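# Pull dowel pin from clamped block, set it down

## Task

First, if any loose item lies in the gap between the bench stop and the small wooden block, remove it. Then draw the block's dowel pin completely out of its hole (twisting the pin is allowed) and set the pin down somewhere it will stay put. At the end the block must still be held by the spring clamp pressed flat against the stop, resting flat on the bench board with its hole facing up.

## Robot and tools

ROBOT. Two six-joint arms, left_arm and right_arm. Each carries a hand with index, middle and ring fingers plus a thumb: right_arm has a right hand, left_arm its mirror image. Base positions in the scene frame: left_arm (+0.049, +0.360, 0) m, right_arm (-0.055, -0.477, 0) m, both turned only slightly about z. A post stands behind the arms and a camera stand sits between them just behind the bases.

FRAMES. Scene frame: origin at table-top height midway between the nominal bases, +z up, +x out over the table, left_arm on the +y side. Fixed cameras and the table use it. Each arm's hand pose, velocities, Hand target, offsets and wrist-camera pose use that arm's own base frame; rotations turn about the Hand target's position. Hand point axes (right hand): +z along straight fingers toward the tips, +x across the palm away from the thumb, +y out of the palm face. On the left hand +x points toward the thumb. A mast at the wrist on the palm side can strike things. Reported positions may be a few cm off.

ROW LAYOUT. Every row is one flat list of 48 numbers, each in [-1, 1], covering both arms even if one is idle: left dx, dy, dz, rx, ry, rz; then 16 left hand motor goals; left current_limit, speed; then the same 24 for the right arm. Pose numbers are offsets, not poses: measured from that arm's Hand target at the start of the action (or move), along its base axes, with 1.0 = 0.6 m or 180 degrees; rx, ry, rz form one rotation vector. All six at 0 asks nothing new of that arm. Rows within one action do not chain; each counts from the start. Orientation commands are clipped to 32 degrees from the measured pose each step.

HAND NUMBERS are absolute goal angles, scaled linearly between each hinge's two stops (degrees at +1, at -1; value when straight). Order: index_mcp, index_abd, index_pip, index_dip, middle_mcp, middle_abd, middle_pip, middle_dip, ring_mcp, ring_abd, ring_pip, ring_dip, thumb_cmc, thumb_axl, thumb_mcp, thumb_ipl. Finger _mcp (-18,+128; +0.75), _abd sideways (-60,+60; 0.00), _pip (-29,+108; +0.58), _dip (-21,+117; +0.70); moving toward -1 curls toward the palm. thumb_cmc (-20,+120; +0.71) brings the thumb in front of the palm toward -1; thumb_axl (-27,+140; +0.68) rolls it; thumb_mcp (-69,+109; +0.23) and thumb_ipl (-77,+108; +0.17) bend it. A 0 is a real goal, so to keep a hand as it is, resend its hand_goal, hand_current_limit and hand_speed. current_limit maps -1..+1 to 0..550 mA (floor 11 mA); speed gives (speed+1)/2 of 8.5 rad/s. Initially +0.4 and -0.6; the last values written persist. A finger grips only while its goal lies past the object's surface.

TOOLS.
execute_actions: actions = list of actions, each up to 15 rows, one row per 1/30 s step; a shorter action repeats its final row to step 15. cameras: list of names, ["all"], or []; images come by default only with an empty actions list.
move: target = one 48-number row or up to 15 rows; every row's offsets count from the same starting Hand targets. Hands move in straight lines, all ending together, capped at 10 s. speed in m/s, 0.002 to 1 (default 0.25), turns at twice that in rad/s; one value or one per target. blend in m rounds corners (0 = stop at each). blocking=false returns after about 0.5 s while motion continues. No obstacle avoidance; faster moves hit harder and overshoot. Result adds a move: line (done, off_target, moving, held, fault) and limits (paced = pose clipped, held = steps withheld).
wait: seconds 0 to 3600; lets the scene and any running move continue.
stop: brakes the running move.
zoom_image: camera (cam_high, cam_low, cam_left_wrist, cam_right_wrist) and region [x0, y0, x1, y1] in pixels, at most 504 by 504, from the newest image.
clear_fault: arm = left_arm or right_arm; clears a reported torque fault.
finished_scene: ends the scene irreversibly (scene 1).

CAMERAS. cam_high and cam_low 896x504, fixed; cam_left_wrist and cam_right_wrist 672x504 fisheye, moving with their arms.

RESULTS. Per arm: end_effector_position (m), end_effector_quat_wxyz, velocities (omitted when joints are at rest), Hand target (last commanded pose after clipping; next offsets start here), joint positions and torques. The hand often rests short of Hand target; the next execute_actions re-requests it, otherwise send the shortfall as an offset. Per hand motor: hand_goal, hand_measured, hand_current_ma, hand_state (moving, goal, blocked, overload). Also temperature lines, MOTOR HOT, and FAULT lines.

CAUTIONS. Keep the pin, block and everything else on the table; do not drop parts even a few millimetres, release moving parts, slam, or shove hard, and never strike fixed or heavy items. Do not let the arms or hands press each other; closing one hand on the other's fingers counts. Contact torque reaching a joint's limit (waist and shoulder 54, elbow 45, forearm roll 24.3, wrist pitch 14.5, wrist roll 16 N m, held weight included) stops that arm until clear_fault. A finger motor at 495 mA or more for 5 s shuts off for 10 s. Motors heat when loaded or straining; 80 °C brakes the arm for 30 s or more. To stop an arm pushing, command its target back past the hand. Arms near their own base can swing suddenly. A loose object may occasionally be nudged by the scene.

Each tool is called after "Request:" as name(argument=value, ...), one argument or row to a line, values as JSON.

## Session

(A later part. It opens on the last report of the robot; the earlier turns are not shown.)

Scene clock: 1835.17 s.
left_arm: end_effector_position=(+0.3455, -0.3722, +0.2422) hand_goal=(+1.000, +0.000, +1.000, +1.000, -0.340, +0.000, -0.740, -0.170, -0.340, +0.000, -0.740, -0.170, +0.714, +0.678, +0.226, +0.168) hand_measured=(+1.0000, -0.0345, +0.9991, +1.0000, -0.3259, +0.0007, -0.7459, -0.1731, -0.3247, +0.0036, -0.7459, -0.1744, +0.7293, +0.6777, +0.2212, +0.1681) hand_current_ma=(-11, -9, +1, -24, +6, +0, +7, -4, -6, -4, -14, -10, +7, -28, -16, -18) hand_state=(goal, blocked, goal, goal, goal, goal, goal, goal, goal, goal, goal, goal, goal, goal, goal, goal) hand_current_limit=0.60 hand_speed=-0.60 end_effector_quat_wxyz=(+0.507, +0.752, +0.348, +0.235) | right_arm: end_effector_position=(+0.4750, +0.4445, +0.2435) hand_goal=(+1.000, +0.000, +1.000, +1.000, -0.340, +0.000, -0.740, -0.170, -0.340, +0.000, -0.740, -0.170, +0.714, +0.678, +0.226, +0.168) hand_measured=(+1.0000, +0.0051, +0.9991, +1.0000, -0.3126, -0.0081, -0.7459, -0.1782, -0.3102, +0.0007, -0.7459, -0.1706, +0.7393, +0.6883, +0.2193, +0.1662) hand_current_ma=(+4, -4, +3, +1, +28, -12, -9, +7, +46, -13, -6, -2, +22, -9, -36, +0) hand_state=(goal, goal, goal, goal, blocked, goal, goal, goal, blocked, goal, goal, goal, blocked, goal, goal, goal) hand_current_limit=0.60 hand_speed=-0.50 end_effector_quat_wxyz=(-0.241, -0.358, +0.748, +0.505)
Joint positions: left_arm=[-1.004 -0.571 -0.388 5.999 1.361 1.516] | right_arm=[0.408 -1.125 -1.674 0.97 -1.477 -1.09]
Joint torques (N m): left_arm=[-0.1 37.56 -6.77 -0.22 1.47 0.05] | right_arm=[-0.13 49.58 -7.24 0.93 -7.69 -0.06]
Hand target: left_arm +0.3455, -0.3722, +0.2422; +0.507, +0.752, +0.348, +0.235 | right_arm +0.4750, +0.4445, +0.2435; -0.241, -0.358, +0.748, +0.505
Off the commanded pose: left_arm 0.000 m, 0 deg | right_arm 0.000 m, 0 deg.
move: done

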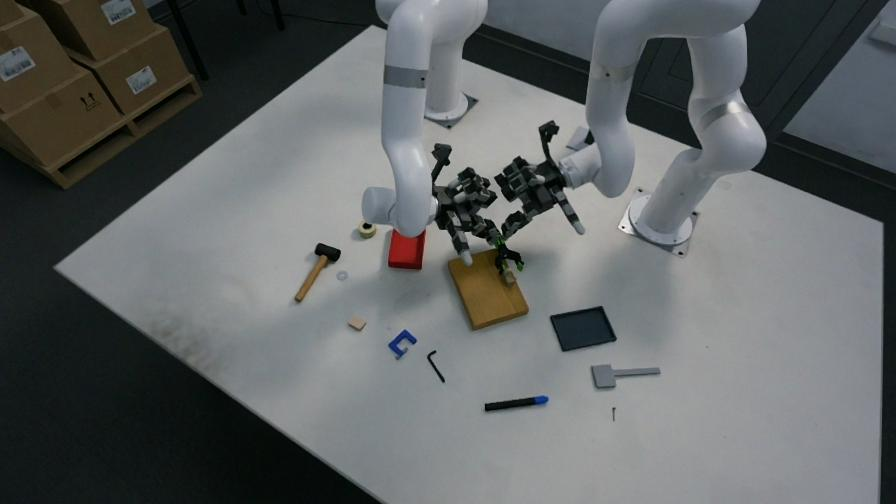

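Request:
move(
  target=[0.0011,0.0013,0.0083,0,0,0,1,0,1,1,-0.34,0,-0.74,-0.17,-0.34,0,-0.74,-0.17,0.714,0.678,0.226,0.168,0.6,-0.6, -0.001,-0.0013,0.0083,0,0,0,1,0,1,1,-0.34,0,-0.74,-0.17,-0.34,0,-0.74,-0.17,0.714,0.678,0.226,0.168,0.6,-0.5],
  speed=0.01,
  cameras=["cam_high"],
)

Request:
zoom_image(
  camera="cam_high",
  region=[490, 240, 535, 290],
)

Request:
zoom_image(
  camera="cam_high",
  region=[480, 220, 525, 270],
)

Scene clock: 1845.93 s.
left_arm: end_effector_position=(+0.3462, -0.3714, +0.2472) hand_goal=(+1.000, +0.000, +1.000, +1.000, -0.340, +0.000, -0.740, -0.170, -0.340, +0.000, -0.740, -0.170, +0.714, +0.678, +0.226, +0.168) hand_measured=(+1.0000, -0.0330, +0.9991, +1.0000, -0.3247, +0.0007, -0.7447, -0.1731, -0.3247, +0.0036, -0.7447, -0.1757, +0.7293, +0.6767, +0.2212, +0.1681) hand_current_ma=(-2, +1, +14, +4, -11, +5, +6, -7, -8, +0, -10, +16, +11, -1, -13, -9) hand_state=(goal, blocked, goal, goal, goal, goal, goal, goal, goal, goal, goal, goal, goal, goal, goal, goal) hand_current_limit=0.60 hand_speed=-0.60 end_effector_quat_wxyz=(+0.507, +0.752, +0.348, +0.235) | right_arm: end_effector_position=(+0.4744, +0.4437, +0.2485) hand_goal=(+1.000, +0.000, +1.000, +1.000, -0.340, +0.000, -0.740, -0.170, -0.340, +0.000, -0.740, -0.170, +0.714, +0.678, +0.226, +0.168) hand_measured=(+1.0000, +0.0051, +0.9991, +1.0000, -0.3126, -0.0081, -0.7459, -0.1782, -0.3114, +0.0007, -0.7447, -0.1706, +0.7406, +0.6872, +0.2183, +0.1681) hand_current_ma=(+1, -3, -15, -26, +24, -16, -21, -10, +38, -3, -24, -9, +11, +6, -3, +5) hand_state=(goal, goal, goal, goal, blocked, goal, goal, goal, blocked, goal, goal, goal, blocked, goal, goal, goal) hand_current_limit=0.60 hand_speed=-0.50 end_effector_quat_wxyz=(-0.241, -0.358, +0.748, +0.505)
Joint positions: left_arm=[-1 -0.552 -0.383 6.002 1.348 1.52] | right_arm=[0.408 -1.114 -1.667 0.969 -1.479 -1.087]
Joint torques (N m): left_arm=[-0.1 39.91 -7.03 -0.2 1.48 2.85] | right_arm=[-0.13 49.45 -5.37 0.93 -8.94 1.51]
Hand target: left_arm +0.3462, -0.3714, +0.2472; +0.507, +0.752, +0.348, +0.235 | right_arm +0.4744, +0.4437, +0.2485; -0.241, -0.358, +0.748, +0.505
Off the commanded pose: left_arm 0.000 m, 0 deg | right_arm 0.000 m, 0 deg.
move: done

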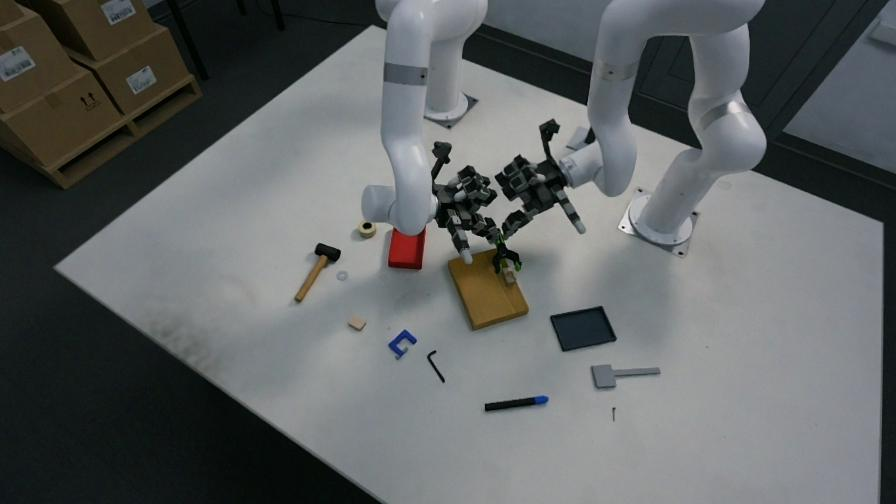

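Scaled by 10.080 from the camera's image (finer frame: 1280x720).

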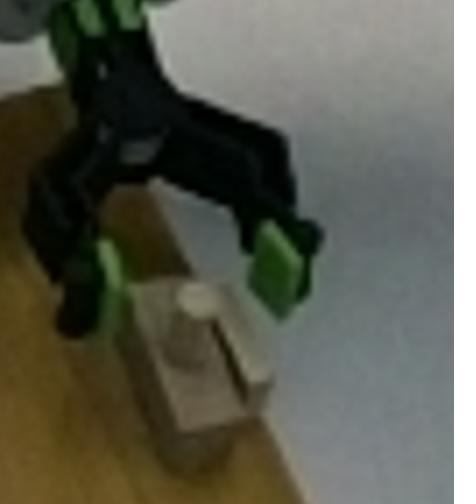

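Scaled by 10.080 from the camera's image (finer frame: 1280x720).

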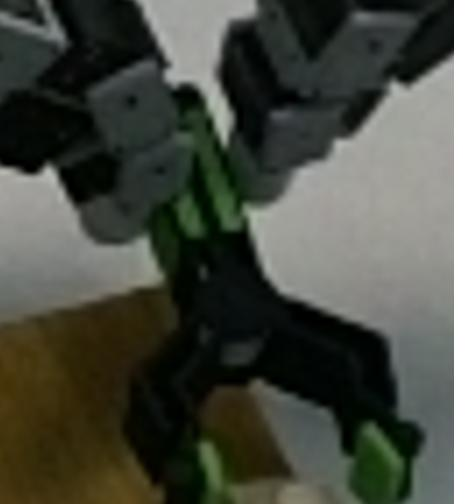

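Request:
execute_actions(
  actions=[],
  cameras=["cam_high","cam_low"],
)

Request:
zoom_image(
  camera="cam_high",
  region=[480, 230, 545, 295],
)

Scene clock: 1860.73 s.
left_arm: end_effector_position=(+0.3462, -0.3714, +0.2472) hand_goal=(+1.000, +0.000, +1.000, +1.000, -0.340, +0.000, -0.740, -0.170, -0.340, +0.000, -0.740, -0.170, +0.714, +0.678, +0.226, +0.168) hand_measured=(+1.0000, -0.0345, +1.0000, +1.0000, -0.3247, +0.0007, -0.7459, -0.1719, -0.3247, +0.0036, -0.7447, -0.1757, +0.7293, +0.6777, +0.2212, +0.1672) hand_current_ma=(-6, -17, -14, -18, +6, -9, +4, -19, +4, -16, +4, +6, +2, -11, -17, -20) hand_state=(goal, blocked, goal, goal, goal, goal, goal, goal, goal, goal, goal, goal, goal, goal, goal, goal) hand_current_limit=0.60 hand_speed=-0.60 end_effector_quat_wxyz=(+0.507, +0.752, +0.348, +0.235) | right_arm: end_effector_position=(+0.4744, +0.4437, +0.2485) hand_goal=(+1.000, +0.000, +1.000, +1.000, -0.340, +0.000, -0.740, -0.170, -0.340, +0.000, -0.740, -0.170, +0.714, +0.678, +0.226, +0.168) hand_measured=(+1.0000, +0.0065, +0.9991, +1.0000, -0.3126, -0.0066, -0.7472, -0.1770, -0.3114, +0.0007, -0.7459, -0.1719, +0.7393, +0.6883, +0.2193, +0.1672) hand_current_ma=(+5, +14, -16, -4, +19, -8, -10, -4, +51, -2, -14, -7, +28, -4, -6, +6) hand_state=(goal, goal, goal, goal, blocked, goal, goal, goal, blocked, goal, goal, goal, blocked, goal, goal, goal) hand_current_limit=0.60 hand_speed=-0.50 end_effector_quat_wxyz=(-0.241, -0.358, +0.748, +0.505)
Joint positions: left_arm=[-1 -0.552 -0.383 6.002 1.348 1.52] | right_arm=[0.408 -1.114 -1.667 0.969 -1.479 -1.087]
Joint velocities: within noise
Joint torques (N m): left_arm=[-0.1 25.31 -7.04 -0.2 1.48 0.05] | right_arm=[-0.13 49.45 -6.71 0.93 -5.58 -0.06]
Motor temperatures (°C): left_arm=[27 31 32 33 40 33] | right_arm=[27 33 33 30 38 33]
Hand target: left_arm +0.3462, -0.3714, +0.2472; +0.507, +0.752, +0.348, +0.235 | right_arm +0.4744, +0.4437, +0.2485; -0.241, -0.358, +0.748, +0.505
Off the commanded pose: left_arm 0.000 m, 0 deg | right_arm 0.000 m, 0 deg.
Images, in order (width x height): cam_high 896x504, cam_low 896x504.

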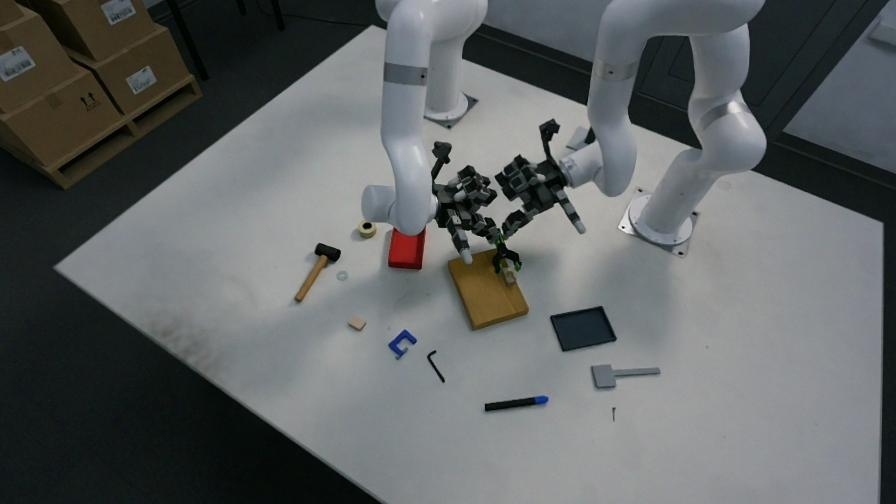

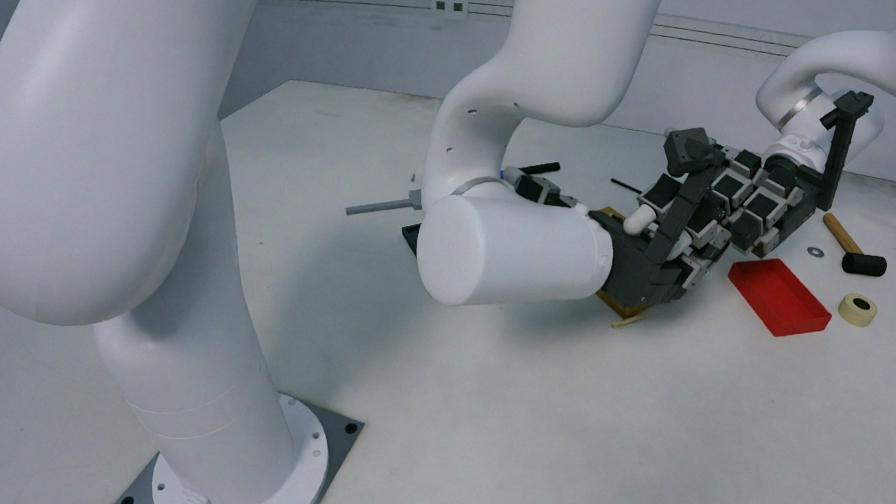

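Scaled by 7.754 from the camera's image (finer frame: 1280x720).

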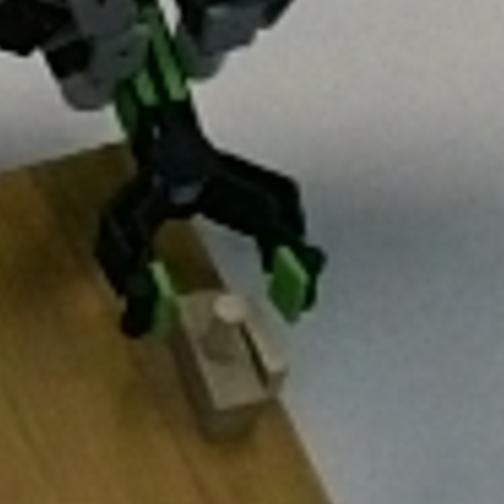

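Request:
zoom_image(
  camera="cam_high",
  region=[490, 240, 535, 290],
)

Scaled by 10.080 from the camera's image (finer frame: 1280x720).

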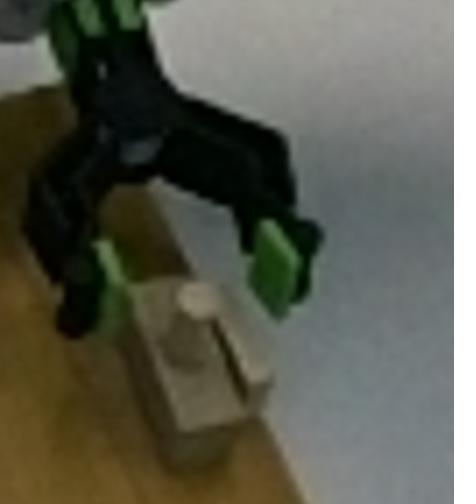

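Request:
wait(
  seconds=0.1,
  cameras=["cam_left_wrist","cam_right_wrist"],
)

Scene clock: 1875.67 s.
left_arm: end_effector_position=(+0.3462, -0.3714, +0.2472) hand_goal=(+1.000, +0.000, +1.000, +1.000, -0.340, +0.000, -0.740, -0.170, -0.340, +0.000, -0.740, -0.170, +0.714, +0.678, +0.226, +0.168) hand_measured=(+1.0000, -0.0345, +1.0000, +1.0000, -0.3247, +0.0007, -0.7459, -0.1719, -0.3247, +0.0036, -0.7459, -0.1757, +0.7293, +0.6777, +0.2212, +0.1672) hand_current_ma=(-5, -24, -2, -13, +2, +6, -1, -19, +2, +4, -2, +4, -8, -3, -20, +5) hand_state=(goal, blocked, goal, goal, goal, goal, goal, goal, goal, goal, goal, goal, goal, goal, goal, goal) hand_current_limit=0.60 hand_speed=-0.60 end_effector_quat_wxyz=(+0.507, +0.752, +0.348, +0.235) | right_arm: end_effector_position=(+0.4744, +0.4437, +0.2485) hand_goal=(+1.000, +0.000, +1.000, +1.000, -0.340, +0.000, -0.740, -0.170, -0.340, +0.000, -0.740, -0.170, +0.714, +0.678, +0.226, +0.168) hand_measured=(+1.0000, +0.0065, +0.9978, +1.0000, -0.3138, -0.0081, -0.7459, -0.1782, -0.3114, +0.0007, -0.7459, -0.1719, +0.7393, +0.6893, +0.2193, +0.1672) hand_current_ma=(-8, -3, -20, +0, +40, -9, -10, -7, +45, -11, -9, +2, +16, +1, -18, -7) hand_state=(goal, goal, goal, goal, blocked, goal, goal, goal, blocked, goal, goal, goal, blocked, goal, goal, goal) hand_current_limit=0.60 hand_speed=-0.50 end_effector_quat_wxyz=(-0.241, -0.358, +0.748, +0.505)
Joint positions: left_arm=[-1 -0.552 -0.383 6.002 1.348 1.52] | right_arm=[0.408 -1.114 -1.667 0.969 -1.479 -1.087]
Joint torques (N m): left_arm=[-0.1 34.95 -17.22 -0.2 1.48 0.05] | right_arm=[-0.13 49.45 -6.61 0.93 -5.58 -0.06]
Hand target: left_arm +0.3462, -0.3714, +0.2472; +0.507, +0.752, +0.348, +0.235 | right_arm +0.4744, +0.4437, +0.2485; -0.241, -0.358, +0.748, +0.505
Off the commanded pose: left_arm 0.000 m, 0 deg | right_arm 0.000 m, 0 deg.
wait: 0.10 s; at rest from the start
cam_left_wrist: T_world_to_cam=[[-0.71823, -0.40835, -0.56337, 0.19787], [-0.36978, 0.90988, -0.18809, 0.46378], [0.58941, 0.07323, -0.80451, 0.14985]] pos_world=[0.22529, -0.35216, 0.31927]
cam_right_wrist: T_world_to_cam=[[0.3353, 0.75116, 0.56863, -0.60238], [0.94019, -0.22823, -0.2529, -0.32677], [-0.06019, 0.61942, -0.78275, 0.07249]] pos_world=[0.51356, 0.333, 0.31664]

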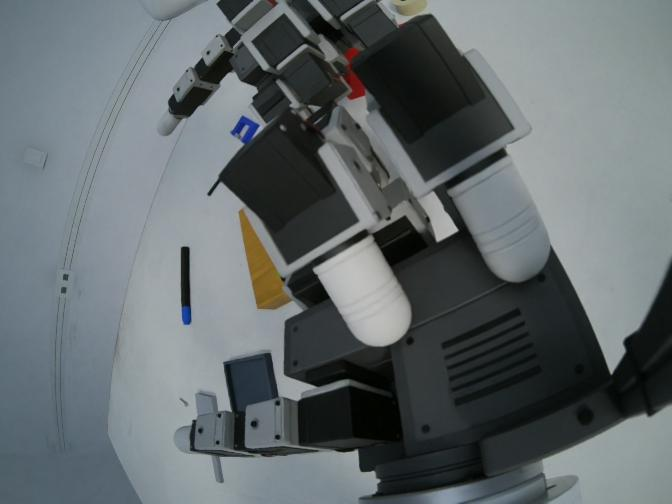

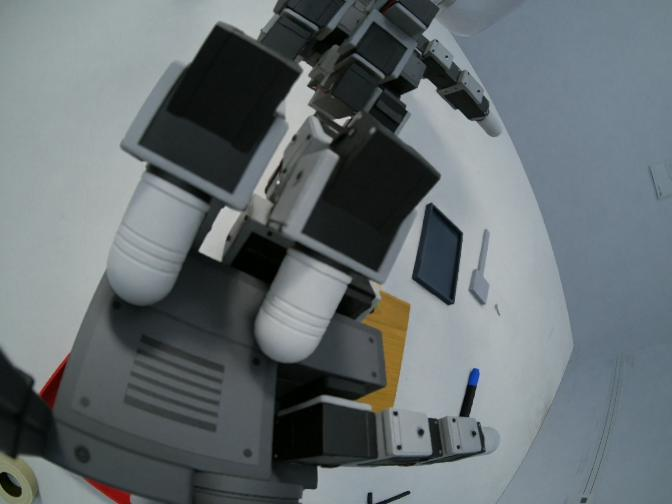

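Request:
zoom_image(
  camera="cam_left_wrist",
  region=[230, 200, 350, 320],
)

Request:
zoom_image(
  camera="cam_right_wrist",
  region=[330, 250, 430, 350],
)

Scaled by 4.200 from the camera's image (finer frame: 960x720).

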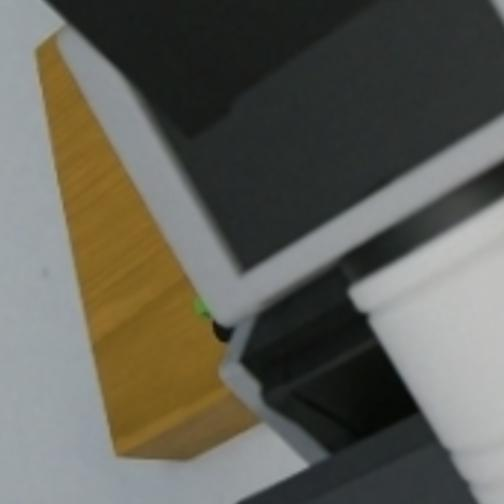

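Scaled by 5.040 from the camera's image (finer frame: 960x720).

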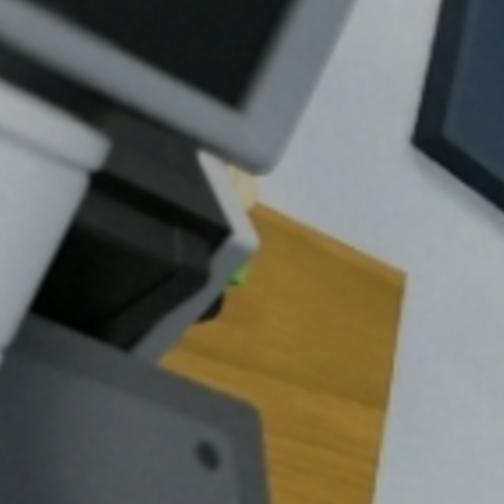

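Request:
move(
  target=[0.00303,0.00617,0,0,0,0,1,0,1,1,-0.34,0,-0.74,-0.17,-0.34,0,-0.74,-0.17,0.714,0.678,0.226,0.168,0.6,-0.6,0.00288,0.00624,0,0,0,0,1,0,1,1,-0.34,0,-0.74,-0.17,-0.34,0,-0.74,-0.17,0.714,0.678,0.226,0.168,0.6,-0.5],
  speed=0.02,
  cameras=["cam_high"],
)

Request:
zoom_image(
  camera="cam_high",
  region=[490, 240, 535, 290],
)

Request:
move(
  target=[0,0,-0.0203,0,0,0,1,0,1,1,-0.34,0,-0.74,-0.17,-0.34,0,-0.74,-0.17,0.714,0.678,0.226,0.168,0.6,-0.6,0,0,-0.0203,0,0,0,1,0,1,1,-0.34,0,-0.74,-0.17,-0.34,0,-0.74,-0.17,0.714,0.678,0.226,0.168,0.6,-0.5],
  speed=0.02,
  cameras=["cam_high"],
)

Request:
zoom_image(
  camera="cam_high",
  region=[490, 240, 535, 290],
)

Scene clock: 1909.50 s.
left_arm: end_effector_position=(+0.3480, -0.3677, +0.2472) hand_goal=(+1.000, +0.000, +1.000, +1.000, -0.340, +0.000, -0.740, -0.170, -0.340, +0.000, -0.740, -0.170, +0.714, +0.678, +0.226, +0.168) hand_measured=(+1.0000, -0.0330, +0.9991, +1.0000, -0.3247, +0.0007, -0.7459, -0.1731, -0.3247, +0.0036, -0.7459, -0.1757, +0.7293, +0.6777, +0.2212, +0.1672) hand_current_ma=(-15, +13, -8, -29, +7, +12, +14, -12, +4, +6, -9, +12, +17, -13, -14, +1) hand_state=(goal, blocked, goal, goal, goal, goal, goal, goal, goal, goal, goal, goal, goal, goal, goal, goal) hand_current_limit=0.60 hand_speed=-0.60 end_effector_quat_wxyz=(+0.507, +0.752, +0.348, +0.235) | right_arm: end_effector_position=(+0.4761, +0.4475, +0.2485) hand_goal=(+1.000, +0.000, +1.000, +1.000, -0.340, +0.000, -0.740, -0.170, -0.340, +0.000, -0.740, -0.170, +0.714, +0.678, +0.226, +0.168) hand_measured=(+1.0000, +0.0051, +0.9991, +1.0000, -0.3126, -0.0066, -0.7459, -0.1795, -0.3102, +0.0007, -0.7459, -0.1706, +0.7393, +0.6883, +0.2193, +0.1672) hand_current_ma=(+6, -11, -11, +4, +34, -9, -25, +5, +35, -15, -10, -18, +32, +10, -10, +1) hand_state=(goal, goal, goal, goal, blocked, goal, goal, goal, blocked, goal, goal, goal, blocked, goal, goal, goal) hand_current_limit=0.60 hand_speed=-0.50 end_effector_quat_wxyz=(-0.241, -0.358, +0.748, +0.505)
Joint positions: left_arm=[-0.987 -0.55 -0.378 6.014 1.352 1.522] | right_arm=[0.412 -1.121 -1.68 0.972 -1.481 -1.08]
Joint torques (N m): left_arm=[-0.1 38.41 -6.98 -0.2 7.29 0.05] | right_arm=[26.51 32 -17.49 0.94 -8.88 1.38]
Hand target: left_arm +0.3480, -0.3677, +0.2472; +0.507, +0.752, +0.348, +0.235 | right_arm +0.4761, +0.4475, +0.2485; -0.241, -0.358, +0.748, +0.505
Off the commanded pose: left_arm 0.000 m, 0 deg | right_arm 0.000 m, 0 deg.
move: done

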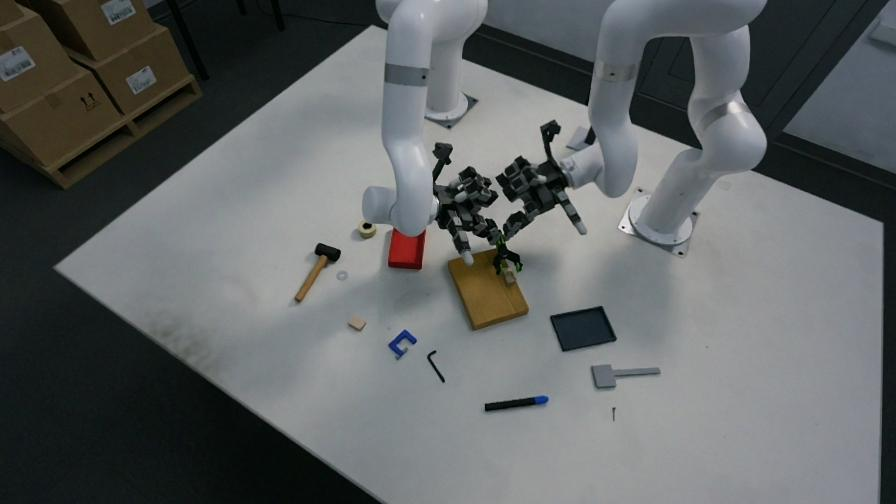

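Scaled by 10.080 from the camera's image (finer frame: 1280x720).

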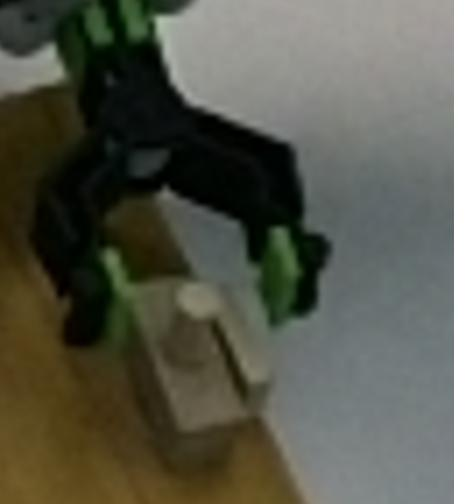

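Scene clock: 1910.40 s.
left_arm: end_effector_position=(+0.3480, -0.3677, +0.2351) hand_goal=(+1.000, +0.000, +1.000, +1.000, -0.340, +0.000, -0.740, -0.170, -0.340, +0.000, -0.740, -0.170, +0.714, +0.678, +0.226, +0.168) hand_measured=(+1.0000, -0.0330, +1.0000, +1.0000, -0.3247, +0.0007, -0.7459, -0.1719, -0.3259, +0.0036, -0.7459, -0.1757, +0.7293, +0.6767, +0.2212, +0.1681) hand_current_ma=(-3, -9, +2, -24, -11, +12, +1, -2, +11, -8, -5, +11, -11, -13, -10, -6) hand_state=(goal, blocked, goal, goal, goal, goal, goal, goal, goal, goal, goal, goal, goal, goal, goal, goal) hand_current_limit=0.60 hand_speed=-0.60 end_effector_quat_wxyz=(+0.507, +0.752, +0.348, +0.235) | right_arm: end_effector_position=(+0.4761, +0.4475, +0.2363) hand_goal=(+1.000, +0.000, +1.000, +1.000, -0.340, +0.000, -0.740, -0.170, -0.340, +0.000, -0.740, -0.170, +0.714, +0.678, +0.226, +0.168) hand_measured=(+1.0000, +0.0036, +0.9991, +1.0000, -0.3138, -0.0066, -0.7447, -0.1782, -0.3114, +0.0007, -0.7447, -0.1719, +0.7393, +0.6883, +0.2183, +0.1672) hand_current_ma=(-3, +14, -7, -2, +31, -1, -25, -5, +23, -10, -9, -14, +11, -1, -20, +15) hand_state=(goal, goal, goal, goal, blocked, goal, goal, goal, blocked, goal, goal, goal, blocked, goal, goal, goal) hand_current_limit=0.60 hand_speed=-0.50 end_effector_quat_wxyz=(-0.241, -0.358, +0.748, +0.505)
Joint positions: left_arm=[-0.987 -0.597 -0.39 6.016 1.385 1.512] | right_arm=[0.412 -1.143 -1.689 0.973 -1.474 -1.091]
Joint torques (N m): left_arm=[-0.1 25.91 -24.02 -0.25 7.47 0.05] | right_arm=[21.01 31.68 -17.35 0.93 -1.33 -1.93]
Hand target: left_arm +0.3480, -0.3677, +0.2350; +0.507, +0.752, +0.348, +0.235 | right_arm +0.4761, +0.4475, +0.2363; -0.241, -0.358, +0.748, +0.505
Off the commanded pose: left_arm 0.000 m, 0 deg | right_arm 0.000 m, 0 deg.
move: done

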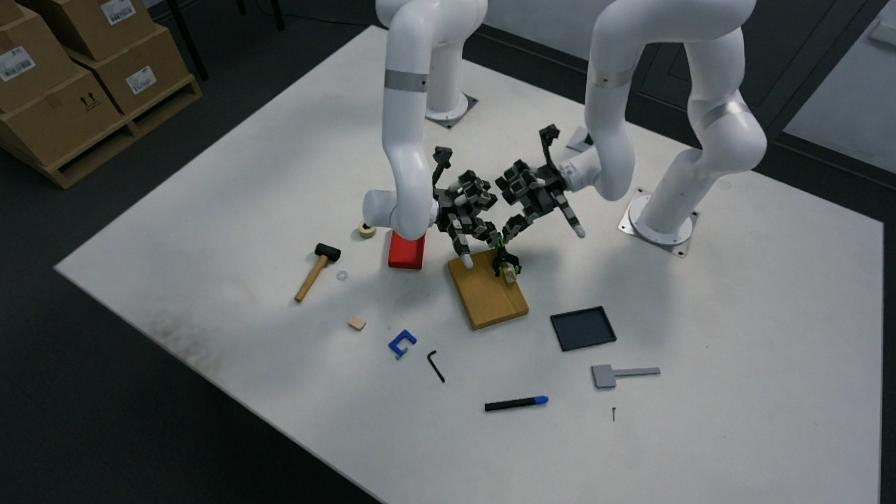

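Scaled by 10.080 from the camera's image (finer frame: 1280x720).

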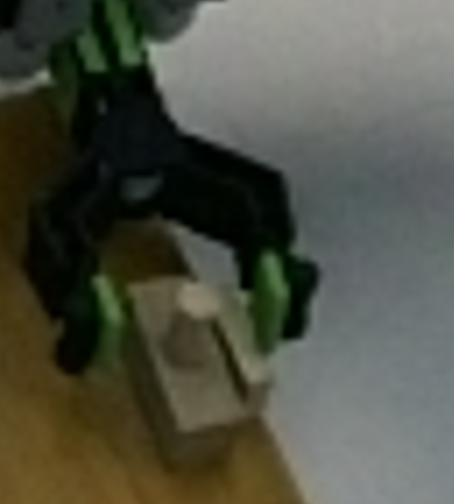

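Request:
zoom_image(
  camera="cam_high",
  region=[495, 256, 523, 284],
)

Scaled by 18.000 from the camera's image (finer frame: 1280x720).

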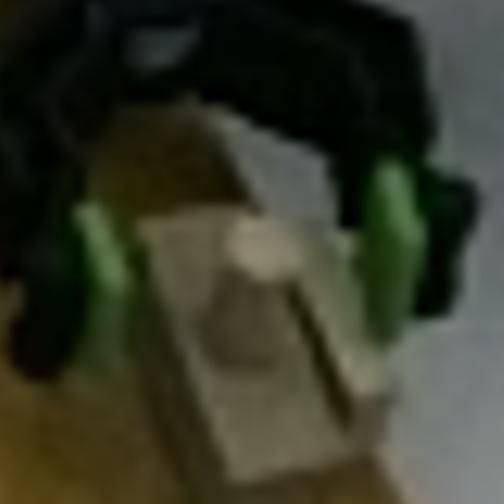

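Request:
move(
  target=[-0.00057,0.00705,0,0,0,0,1,0,1,1,-0.34,0,-0.74,-0.17,-0.34,0,-0.74,-0.17,0.714,0.678,0.226,0.168,0.6,-0.6,-0.00076,0.00703,0,0,0,0,1,0,1,1,-0.34,0,-0.74,-0.17,-0.34,0,-0.74,-0.17,0.714,0.678,0.226,0.168,0.6,-0.5],
  speed=0.02,
  cameras=["cam_high"],
)

Request:
zoom_image(
  camera="cam_high",
  region=[495, 256, 523, 284],
)

Request:
zoom_image(
  camera="cam_high",
  region=[490, 240, 535, 290],
)

Scene clock: 1928.07 s.
left_arm: end_effector_position=(+0.3476, -0.3635, +0.2350) hand_goal=(+1.000, +0.000, +1.000, +1.000, -0.340, +0.000, -0.740, -0.170, -0.340, +0.000, -0.740, -0.170, +0.714, +0.678, +0.226, +0.168) hand_measured=(+1.0000, -0.0345, +1.0000, +1.0000, -0.3259, +0.0007, -0.7447, -0.1731, -0.3247, +0.0036, -0.7447, -0.1757, +0.7293, +0.6777, +0.2222, +0.1672) hand_current_ma=(-18, -12, +6, -6, -8, +4, +16, -1, +6, +2, +6, +18, +4, -20, -8, +0) hand_state=(goal, blocked, goal, goal, goal, goal, goal, goal, goal, goal, goal, goal, goal, goal, goal, goal) hand_current_limit=0.60 hand_speed=-0.60 end_effector_quat_wxyz=(+0.507, +0.752, +0.348, +0.235) | right_arm: end_effector_position=(+0.4757, +0.4517, +0.2363) hand_goal=(+1.000, +0.000, +1.000, +1.000, -0.340, +0.000, -0.740, -0.170, -0.340, +0.000, -0.740, -0.170, +0.714, +0.678, +0.226, +0.168) hand_measured=(+1.0000, +0.0051, +1.0000, +1.0000, -0.3138, -0.0081, -0.7459, -0.1782, -0.3114, +0.0021, -0.7447, -0.1719, +0.7393, +0.6883, +0.2193, +0.1672) hand_current_ma=(+1, +10, -6, +2, +18, -18, -24, -7, +36, -12, -16, -10, +25, +9, -8, +19) hand_state=(goal, goal, goal, goal, blocked, goal, goal, goal, blocked, goal, goal, goal, blocked, goal, goal, goal) hand_current_limit=0.60 hand_speed=-0.50 end_effector_quat_wxyz=(-0.241, -0.358, +0.748, +0.505)
Joint positions: left_arm=[-0.98 -0.595 -0.381 6.023 1.392 1.512] | right_arm=[0.417 -1.146 -1.695 0.977 -1.473 -1.087]
Joint torques (N m): left_arm=[-0.1 38.51 -6.18 -0.25 9.92 0.05] | right_arm=[28.68 33.56 -17.39 0.93 -1.32 1.53]
Hand target: left_arm +0.3476, -0.3635, +0.2350; +0.507, +0.752, +0.348, +0.235 | right_arm +0.4757, +0.4517, +0.2363; -0.241, -0.358, +0.748, +0.505
Off the commanded pose: left_arm 0.000 m, 0 deg | right_arm 0.000 m, 0 deg.
move: done

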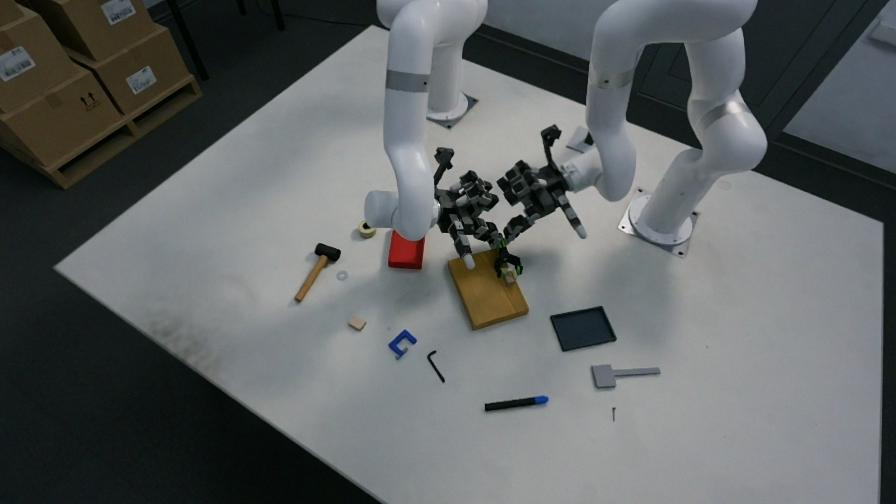

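Scaled by 18.000 from the camera's image (finer frame: 1280x720).

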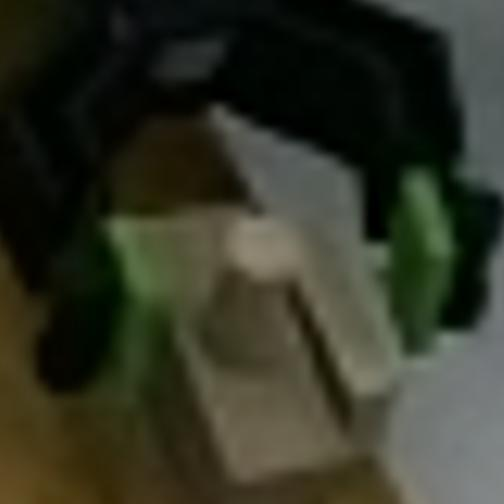

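Scaled by 10.080 from the camera's image (finer frame: 1280x720).

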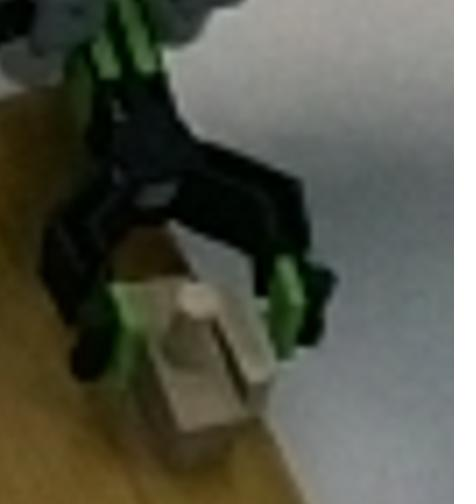

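Request:
move(
  target=[0,0,-0.0167,0,0,0,1,0,1,1,-0.34,0,-0.74,-0.17,-0.34,0,-0.74,-0.17,0.714,0.678,0.226,0.168,0.6,-0.6,0,0,-0.0167,0,0,0,1,0,1,1,-0.34,0,-0.74,-0.17,-0.34,0,-0.74,-0.17,0.714,0.678,0.226,0.168,0.6,-0.5],
  speed=0.015,
  cameras=["cam_high"],
)

Request:
zoom_image(
  camera="cam_high",
  region=[495, 256, 523, 284],
)

Request:
zoom_image(
  camera="cam_high",
  region=[490, 240, 535, 290],
)

Scene clock: 1932.37 s.
left_arm: end_effector_position=(+0.3476, -0.3635, +0.2250) hand_goal=(+1.000, +0.000, +1.000, +1.000, -0.340, +0.000, -0.740, -0.170, -0.340, +0.000, -0.740, -0.170, +0.714, +0.678, +0.226, +0.168) hand_measured=(+1.0000, -0.0330, +0.9991, +1.0000, -0.3247, +0.0007, -0.7459, -0.1731, -0.3247, +0.0036, -0.7459, -0.1744, +0.7293, +0.6777, +0.2212, +0.1681) hand_current_ma=(-16, +2, +25, +1, -6, +5, +20, -25, +8, +17, -9, +3, +21, -2, -11, -7) hand_state=(goal, blocked, goal, goal, goal, goal, goal, goal, goal, goal, goal, goal, goal, goal, goal, goal) hand_current_limit=0.60 hand_speed=-0.60 end_effector_quat_wxyz=(+0.507, +0.752, +0.348, +0.235) | right_arm: end_effector_position=(+0.4757, +0.4517, +0.2263) hand_goal=(+1.000, +0.000, +1.000, +1.000, -0.340, +0.000, -0.740, -0.170, -0.340, +0.000, -0.740, -0.170, +0.714, +0.678, +0.226, +0.168) hand_measured=(+1.0000, +0.0051, +0.9991, +1.0000, -0.3138, -0.0081, -0.7459, -0.1782, -0.3114, +0.0007, -0.7459, -0.1719, +0.7393, +0.6883, +0.2183, +0.1672) hand_current_ma=(-7, +9, -4, +7, +31, -21, -14, -7, +48, -18, -16, +1, +35, +8, -13, -3) hand_state=(goal, goal, goal, goal, blocked, goal, goal, goal, blocked, goal, goal, goal, blocked, goal, goal, goal) hand_current_limit=0.60 hand_speed=-0.50 end_effector_quat_wxyz=(-0.241, -0.358, +0.748, +0.505)
Joint positions: left_arm=[-0.98 -0.633 -0.392 6.024 1.418 1.505] | right_arm=[0.417 -1.164 -1.703 0.978 -1.467 -1.095]
Joint torques (N m): left_arm=[-0.1 26.29 -23.33 -0.28 7.29 0.05] | right_arm=[-0.13 30.12 -17.28 0.91 -1.33 -1.92]
Hand target: left_arm +0.3476, -0.3635, +0.2250; +0.507, +0.752, +0.348, +0.235 | right_arm +0.4757, +0.4517, +0.2263; -0.241, -0.358, +0.748, +0.505
Off the commanded pose: left_arm 0.000 m, 0 deg | right_arm 0.000 m, 0 deg.
move: done

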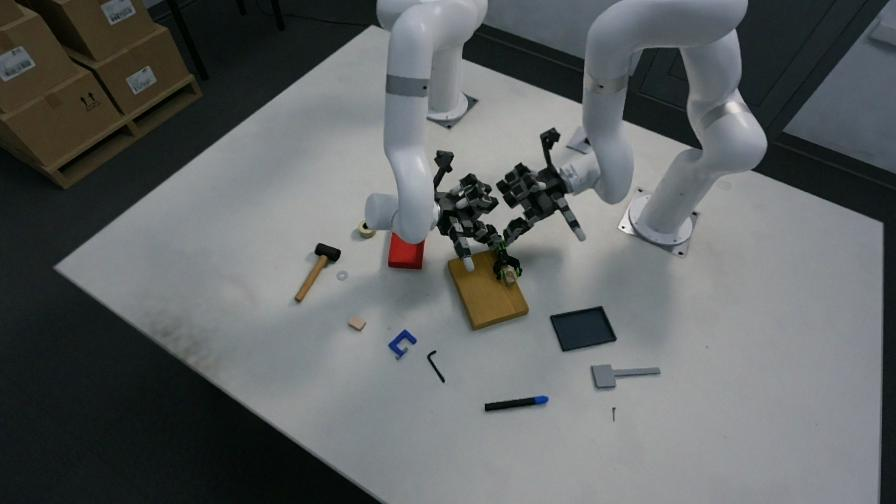

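Scaled by 18.000 from the camera's image (finer frame: 1280x720).

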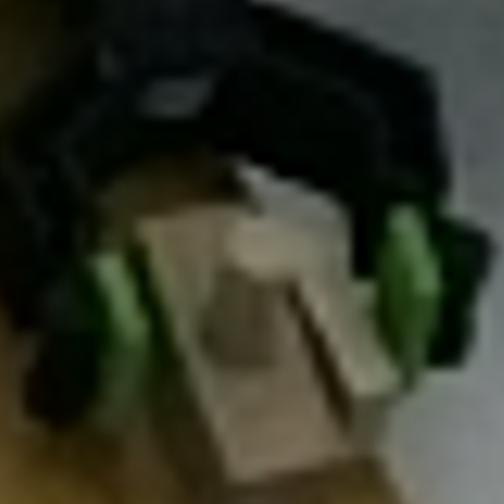

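Scaled by 10.080 from the camera's image (finer frame: 1280x720).

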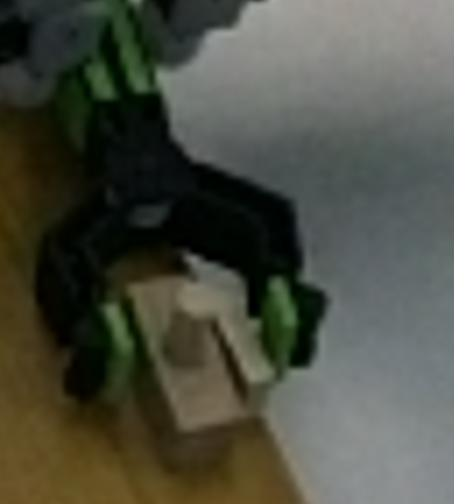

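Request:
move(
  target=[0,0,-0.00833,0,0,0,1,0,1,1,-0.34,0,-0.74,-0.17,-0.34,0,-0.74,-0.17,0.714,0.678,0.226,0.168,0.6,-0.6,0,0,-0.00833,0,0,0,1,0,1,1,-0.34,0,-0.74,-0.17,-0.34,0,-0.74,-0.17,0.714,0.678,0.226,0.168,0.6,-0.5],
  speed=0.01,
  cameras=["cam_high"],
)

Request:
zoom_image(
  camera="cam_high",
  region=[495, 256, 523, 284],
)

Scene clock: 1936.70 s.
left_arm: end_effector_position=(+0.3476, -0.3635, +0.2201) hand_goal=(+1.000, +0.000, +1.000, +1.000, -0.340, +0.000, -0.740, -0.170, -0.340, +0.000, -0.740, -0.170, +0.714, +0.678, +0.226, +0.168) hand_measured=(+1.0000, -0.0345, +1.0000, +1.0000, -0.3247, +0.0007, -0.7459, -0.1731, -0.3247, +0.0036, -0.7459, -0.1757, +0.7293, +0.6767, +0.2212, +0.1681) hand_current_ma=(-7, -14, +13, -10, +19, +19, -6, +7, -6, -1, -5, -1, +9, +4, -10, -11) hand_state=(goal, blocked, goal, goal, goal, goal, goal, goal, goal, goal, goal, goal, goal, goal, goal, goal) hand_current_limit=0.60 hand_speed=-0.60 end_effector_quat_wxyz=(+0.507, +0.752, +0.348, +0.235) | right_arm: end_effector_position=(+0.4757, +0.4517, +0.2216) hand_goal=(+1.000, +0.000, +1.000, +1.000, -0.340, +0.000, -0.740, -0.170, -0.340, +0.000, -0.740, -0.170, +0.714, +0.678, +0.226, +0.168) hand_measured=(+1.0000, +0.0065, +0.9965, +1.0000, -0.3138, -0.0066, -0.7472, -0.1782, -0.3114, +0.0007, -0.7447, -0.1719, +0.7393, +0.6883, +0.2193, +0.1672) hand_current_ma=(-5, +8, -4, -10, +24, -15, -12, +10, +23, -14, -1, -8, +16, +4, -21, +10) hand_state=(goal, goal, goal, goal, blocked, goal, goal, goal, blocked, goal, goal, goal, blocked, goal, goal, goal) hand_current_limit=0.60 hand_speed=-0.50 end_effector_quat_wxyz=(-0.241, -0.358, +0.748, +0.505)
Joint positions: left_arm=[-0.98 -0.653 -0.398 6.025 1.431 1.501] | right_arm=[0.417 -1.173 -1.708 0.978 -1.465 -1.099]
Joint torques (N m): left_arm=[-0.1 12.71 -25.03 -0.3 1.47 0.05] | right_arm=[-0.13 16.49 -8.37 0.91 2.28 -0.06]
Hand target: left_arm +0.3476, -0.3635, +0.2200; +0.507, +0.752, +0.348, +0.235 | right_arm +0.4757, +0.4517, +0.2213; -0.241, -0.358, +0.748, +0.505
Off the commanded pose: left_arm 0.000 m, 0 deg | right_arm 0.000 m, 0 deg.
move: done

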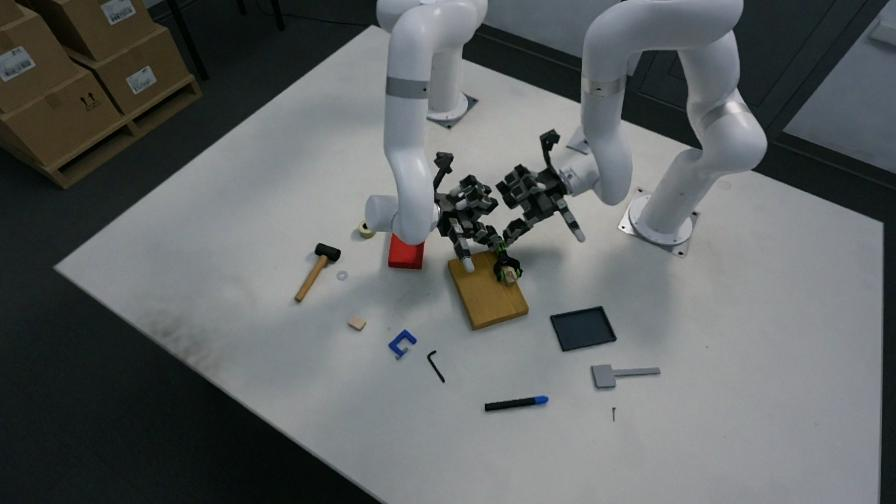

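Scaled by 18.000 from the camera's image (finer frame: 1280x720).

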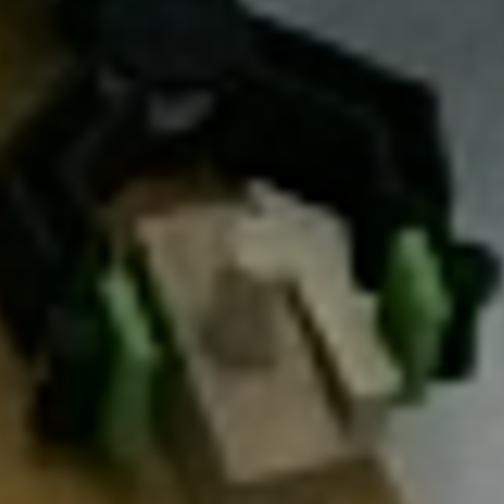

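Request:
move(
  target=[0,0,0.002,0,0,0,1,0,1,1,-0.34,0,-0.74,-0.17,-0.34,0,-0.74,-0.17,0.714,0.678,0.226,0.168,0.6,-0.6,0,0,0.002,0,0,0,1,0,1,1,-0.34,0,-0.74,-0.17,-0.34,0,-0.74,-0.17,0.714,0.678,0.226,0.168,0.6,-0.5],
  speed=0.01,
  cameras=["cam_high"],
)

Request:
zoom_image(
  camera="cam_high",
  region=[495, 256, 523, 284],
)

Request:
zoom_image(
  camera="cam_high",
  region=[480, 220, 530, 290],
)

Scene clock: 1946.03 s.
left_arm: end_effector_position=(+0.3476, -0.3635, +0.2212) hand_goal=(+1.000, +0.000, +1.000, +1.000, -0.340, +0.000, -0.740, -0.170, -0.340, +0.000, -0.740, -0.170, +0.714, +0.678, +0.226, +0.168) hand_measured=(+1.0000, -0.0330, +1.0000, +1.0000, -0.3247, +0.0007, -0.7447, -0.1731, -0.3247, +0.0036, -0.7459, -0.1744, +0.7293, +0.6777, +0.2212, +0.1681) hand_current_ma=(-16, -4, +22, +7, -7, -9, +27, -21, +10, +16, +0, +7, +13, -6, +14, -14) hand_state=(goal, blocked, goal, goal, goal, goal, goal, goal, goal, goal, goal, goal, goal, goal, goal, goal) hand_current_limit=0.60 hand_speed=-0.60 end_effector_quat_wxyz=(+0.507, +0.753, +0.348, +0.235) | right_arm: end_effector_position=(+0.4757, +0.4517, +0.2224) hand_goal=(+1.000, +0.000, +1.000, +1.000, -0.340, +0.000, -0.740, -0.170, -0.340, +0.000, -0.740, -0.170, +0.714, +0.678, +0.226, +0.168) hand_measured=(+1.0000, +0.0080, +0.9978, +1.0000, -0.3138, -0.0081, -0.7472, -0.1782, -0.3114, +0.0007, -0.7447, -0.1719, +0.7393, +0.6883, +0.2193, +0.1681) hand_current_ma=(+5, +12, -3, +1, +30, -22, -10, +0, +43, -6, -13, -3, +20, +0, -35, +7) hand_state=(goal, goal, goal, goal, blocked, goal, goal, goal, blocked, goal, goal, goal, blocked, goal, goal, goal) hand_current_limit=0.60 hand_speed=-0.50 end_effector_quat_wxyz=(-0.241, -0.358, +0.748, +0.505)
Joint positions: left_arm=[-0.98 -0.648 -0.397 6.025 1.428 1.502] | right_arm=[0.417 -1.171 -1.707 0.978 -1.465 -1.098]
Joint torques (N m): left_arm=[-0.1 26.5 -5.44 -0.3 1.47 0.05] | right_arm=[21.09 50.11 -4.32 0.91 -5.49 -0.06]
Hand target: left_arm +0.3476, -0.3635, +0.2212; +0.507, +0.752, +0.348, +0.235 | right_arm +0.4757, +0.4517, +0.2225; -0.241, -0.358, +0.748, +0.505
Off the commanded pose: left_arm 0.000 m, 0 deg | right_arm 0.000 m, 0 deg.
move: done

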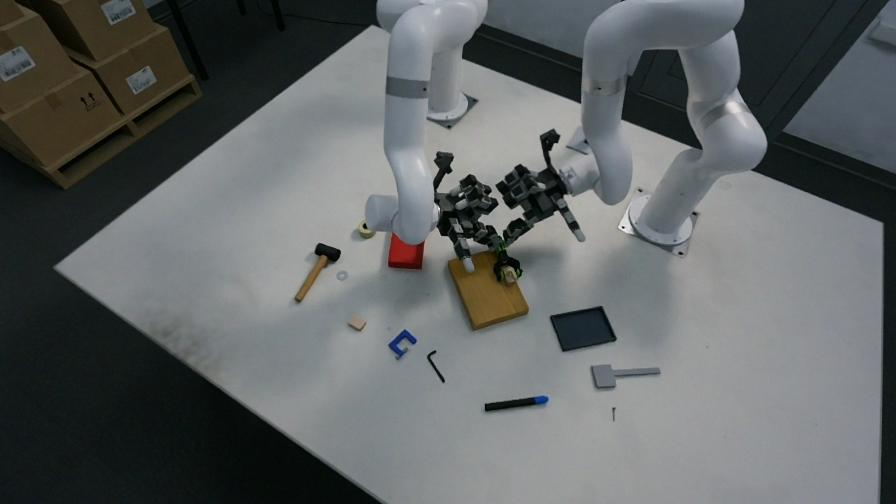

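Scaled by 18.000 from the camera's image (finer frame: 1280x720).

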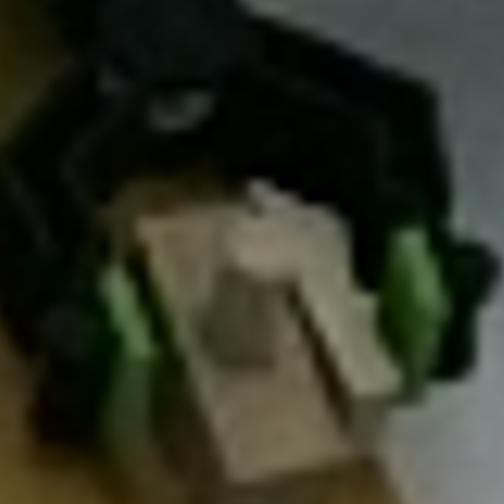

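Scaled by 7.200 from the camera's image (finer frame: 1280x720).

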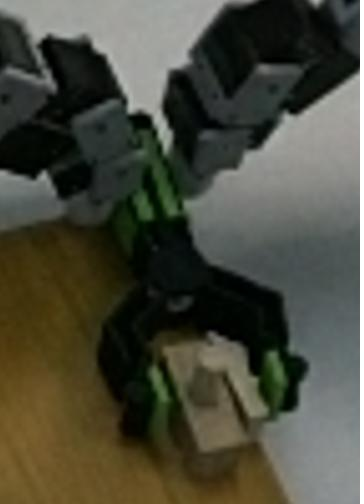

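Request:
move(
  target=[-0.00508,0.00431,0,0,0,0,1,0,1,1,-0.34,0,-0.74,-0.17,-0.34,0,-0.74,-0.17,0.714,0.678,0.226,0.168,0.6,-0.6,0.0052,-0.00418,0,0,0,0,1,0,1,1,-0.34,0,-0.74,-0.17,-0.34,0,-0.74,-0.17,0.714,0.678,0.226,0.168,0.6,-0.5],
  speed=0.01,
  cameras=["cam_high"],
)

Request:
zoom_image(
  camera="cam_high",
  region=[495, 256, 523, 284],
)

Request:
zoom_image(
  camera="cam_high",
  region=[480, 220, 530, 290],
)

Scene clock: 1950.60 s.
left_arm: end_effector_position=(+0.3446, -0.3609, +0.2212) hand_goal=(+1.000, +0.000, +1.000, +1.000, -0.340, +0.000, -0.740, -0.170, -0.340, +0.000, -0.740, -0.170, +0.714, +0.678, +0.226, +0.168) hand_measured=(+1.0000, -0.0316, +0.9914, +1.0000, -0.3247, +0.0007, -0.7447, -0.1731, -0.3247, +0.0036, -0.7459, -0.1757, +0.7293, +0.6767, +0.2212, +0.1681) hand_current_ma=(-22, +7, +20, -20, +12, +0, +30, -5, -1, -6, -1, -1, +8, -17, -12, -9) hand_state=(goal, blocked, goal, goal, goal, goal, goal, goal, goal, goal, goal, goal, goal, goal, goal, goal) hand_current_limit=0.60 hand_speed=-0.60 end_effector_quat_wxyz=(+0.507, +0.752, +0.348, +0.235) | right_arm: end_effector_position=(+0.4788, +0.4492, +0.2225) hand_goal=(+1.000, +0.000, +1.000, +1.000, -0.340, +0.000, -0.740, -0.170, -0.340, +0.000, -0.740, -0.170, +0.714, +0.678, +0.226, +0.168) hand_measured=(+1.0000, +0.0065, +0.9889, +1.0000, -0.3138, -0.0066, -0.7472, -0.1795, -0.3114, +0.0007, -0.7472, -0.1706, +0.7393, +0.6883, +0.2183, +0.1672) hand_current_ma=(+3, +8, -25, -5, +35, +9, -28, +0, +28, -26, -6, -8, +21, -8, -4, -5) hand_state=(goal, goal, goal, goal, blocked, goal, goal, goal, blocked, goal, goal, goal, blocked, goal, goal, goal) hand_current_limit=0.60 hand_speed=-0.50 end_effector_quat_wxyz=(-0.241, -0.358, +0.748, +0.505)
Joint positions: left_arm=[-0.984 -0.647 -0.388 6.021 1.435 1.499] | right_arm=[0.412 -1.175 -1.715 0.974 -1.47 -1.096]
Joint torques (N m): left_arm=[-0.1 36.15 -5.29 -0.31 1.47 -2.34] | right_arm=[-0.13 32.45 -17.28 0.91 -4.91 1.57]
Hand target: left_arm +0.3446, -0.3609, +0.2212; +0.507, +0.752, +0.348, +0.235 | right_arm +0.4788, +0.4492, +0.2225; -0.241, -0.358, +0.748, +0.505
Off the commanded pose: left_arm 0.000 m, 0 deg | right_arm 0.000 m, 0 deg.
move: done

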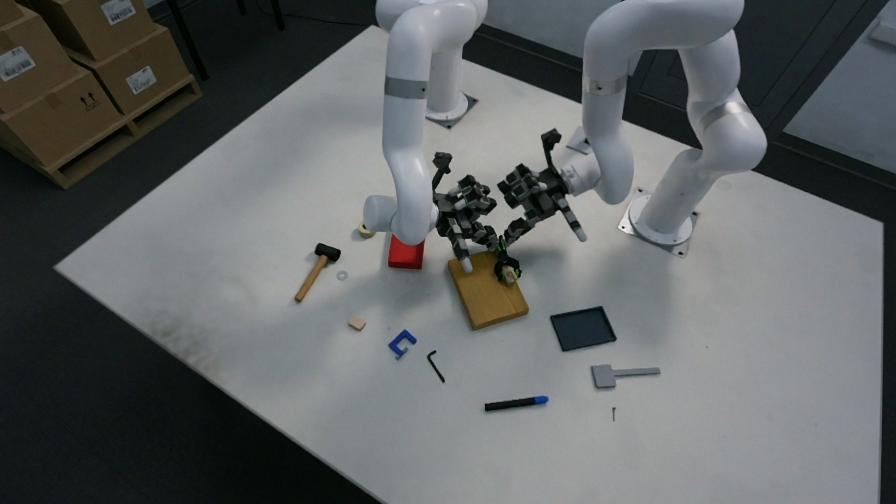

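Scaled by 18.000 from the camera's image (finer frame: 1280x720).

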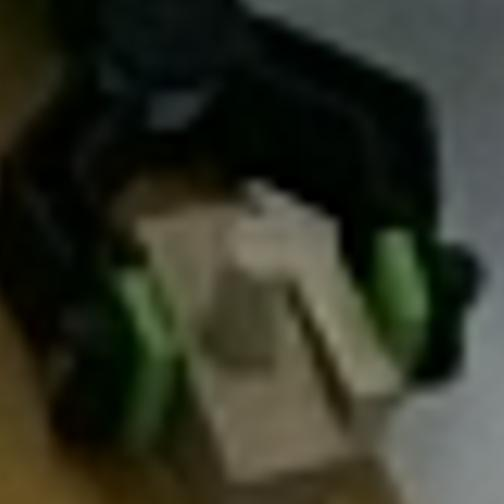

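Scaled by 7.200 from the camera's image (finer frame: 1280x720).

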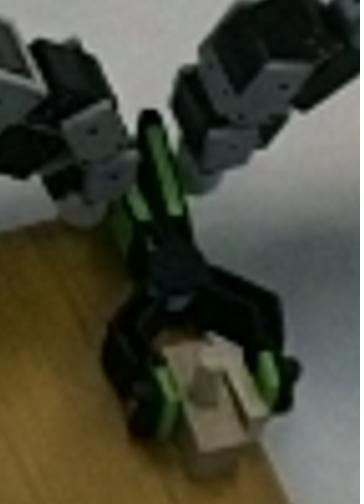

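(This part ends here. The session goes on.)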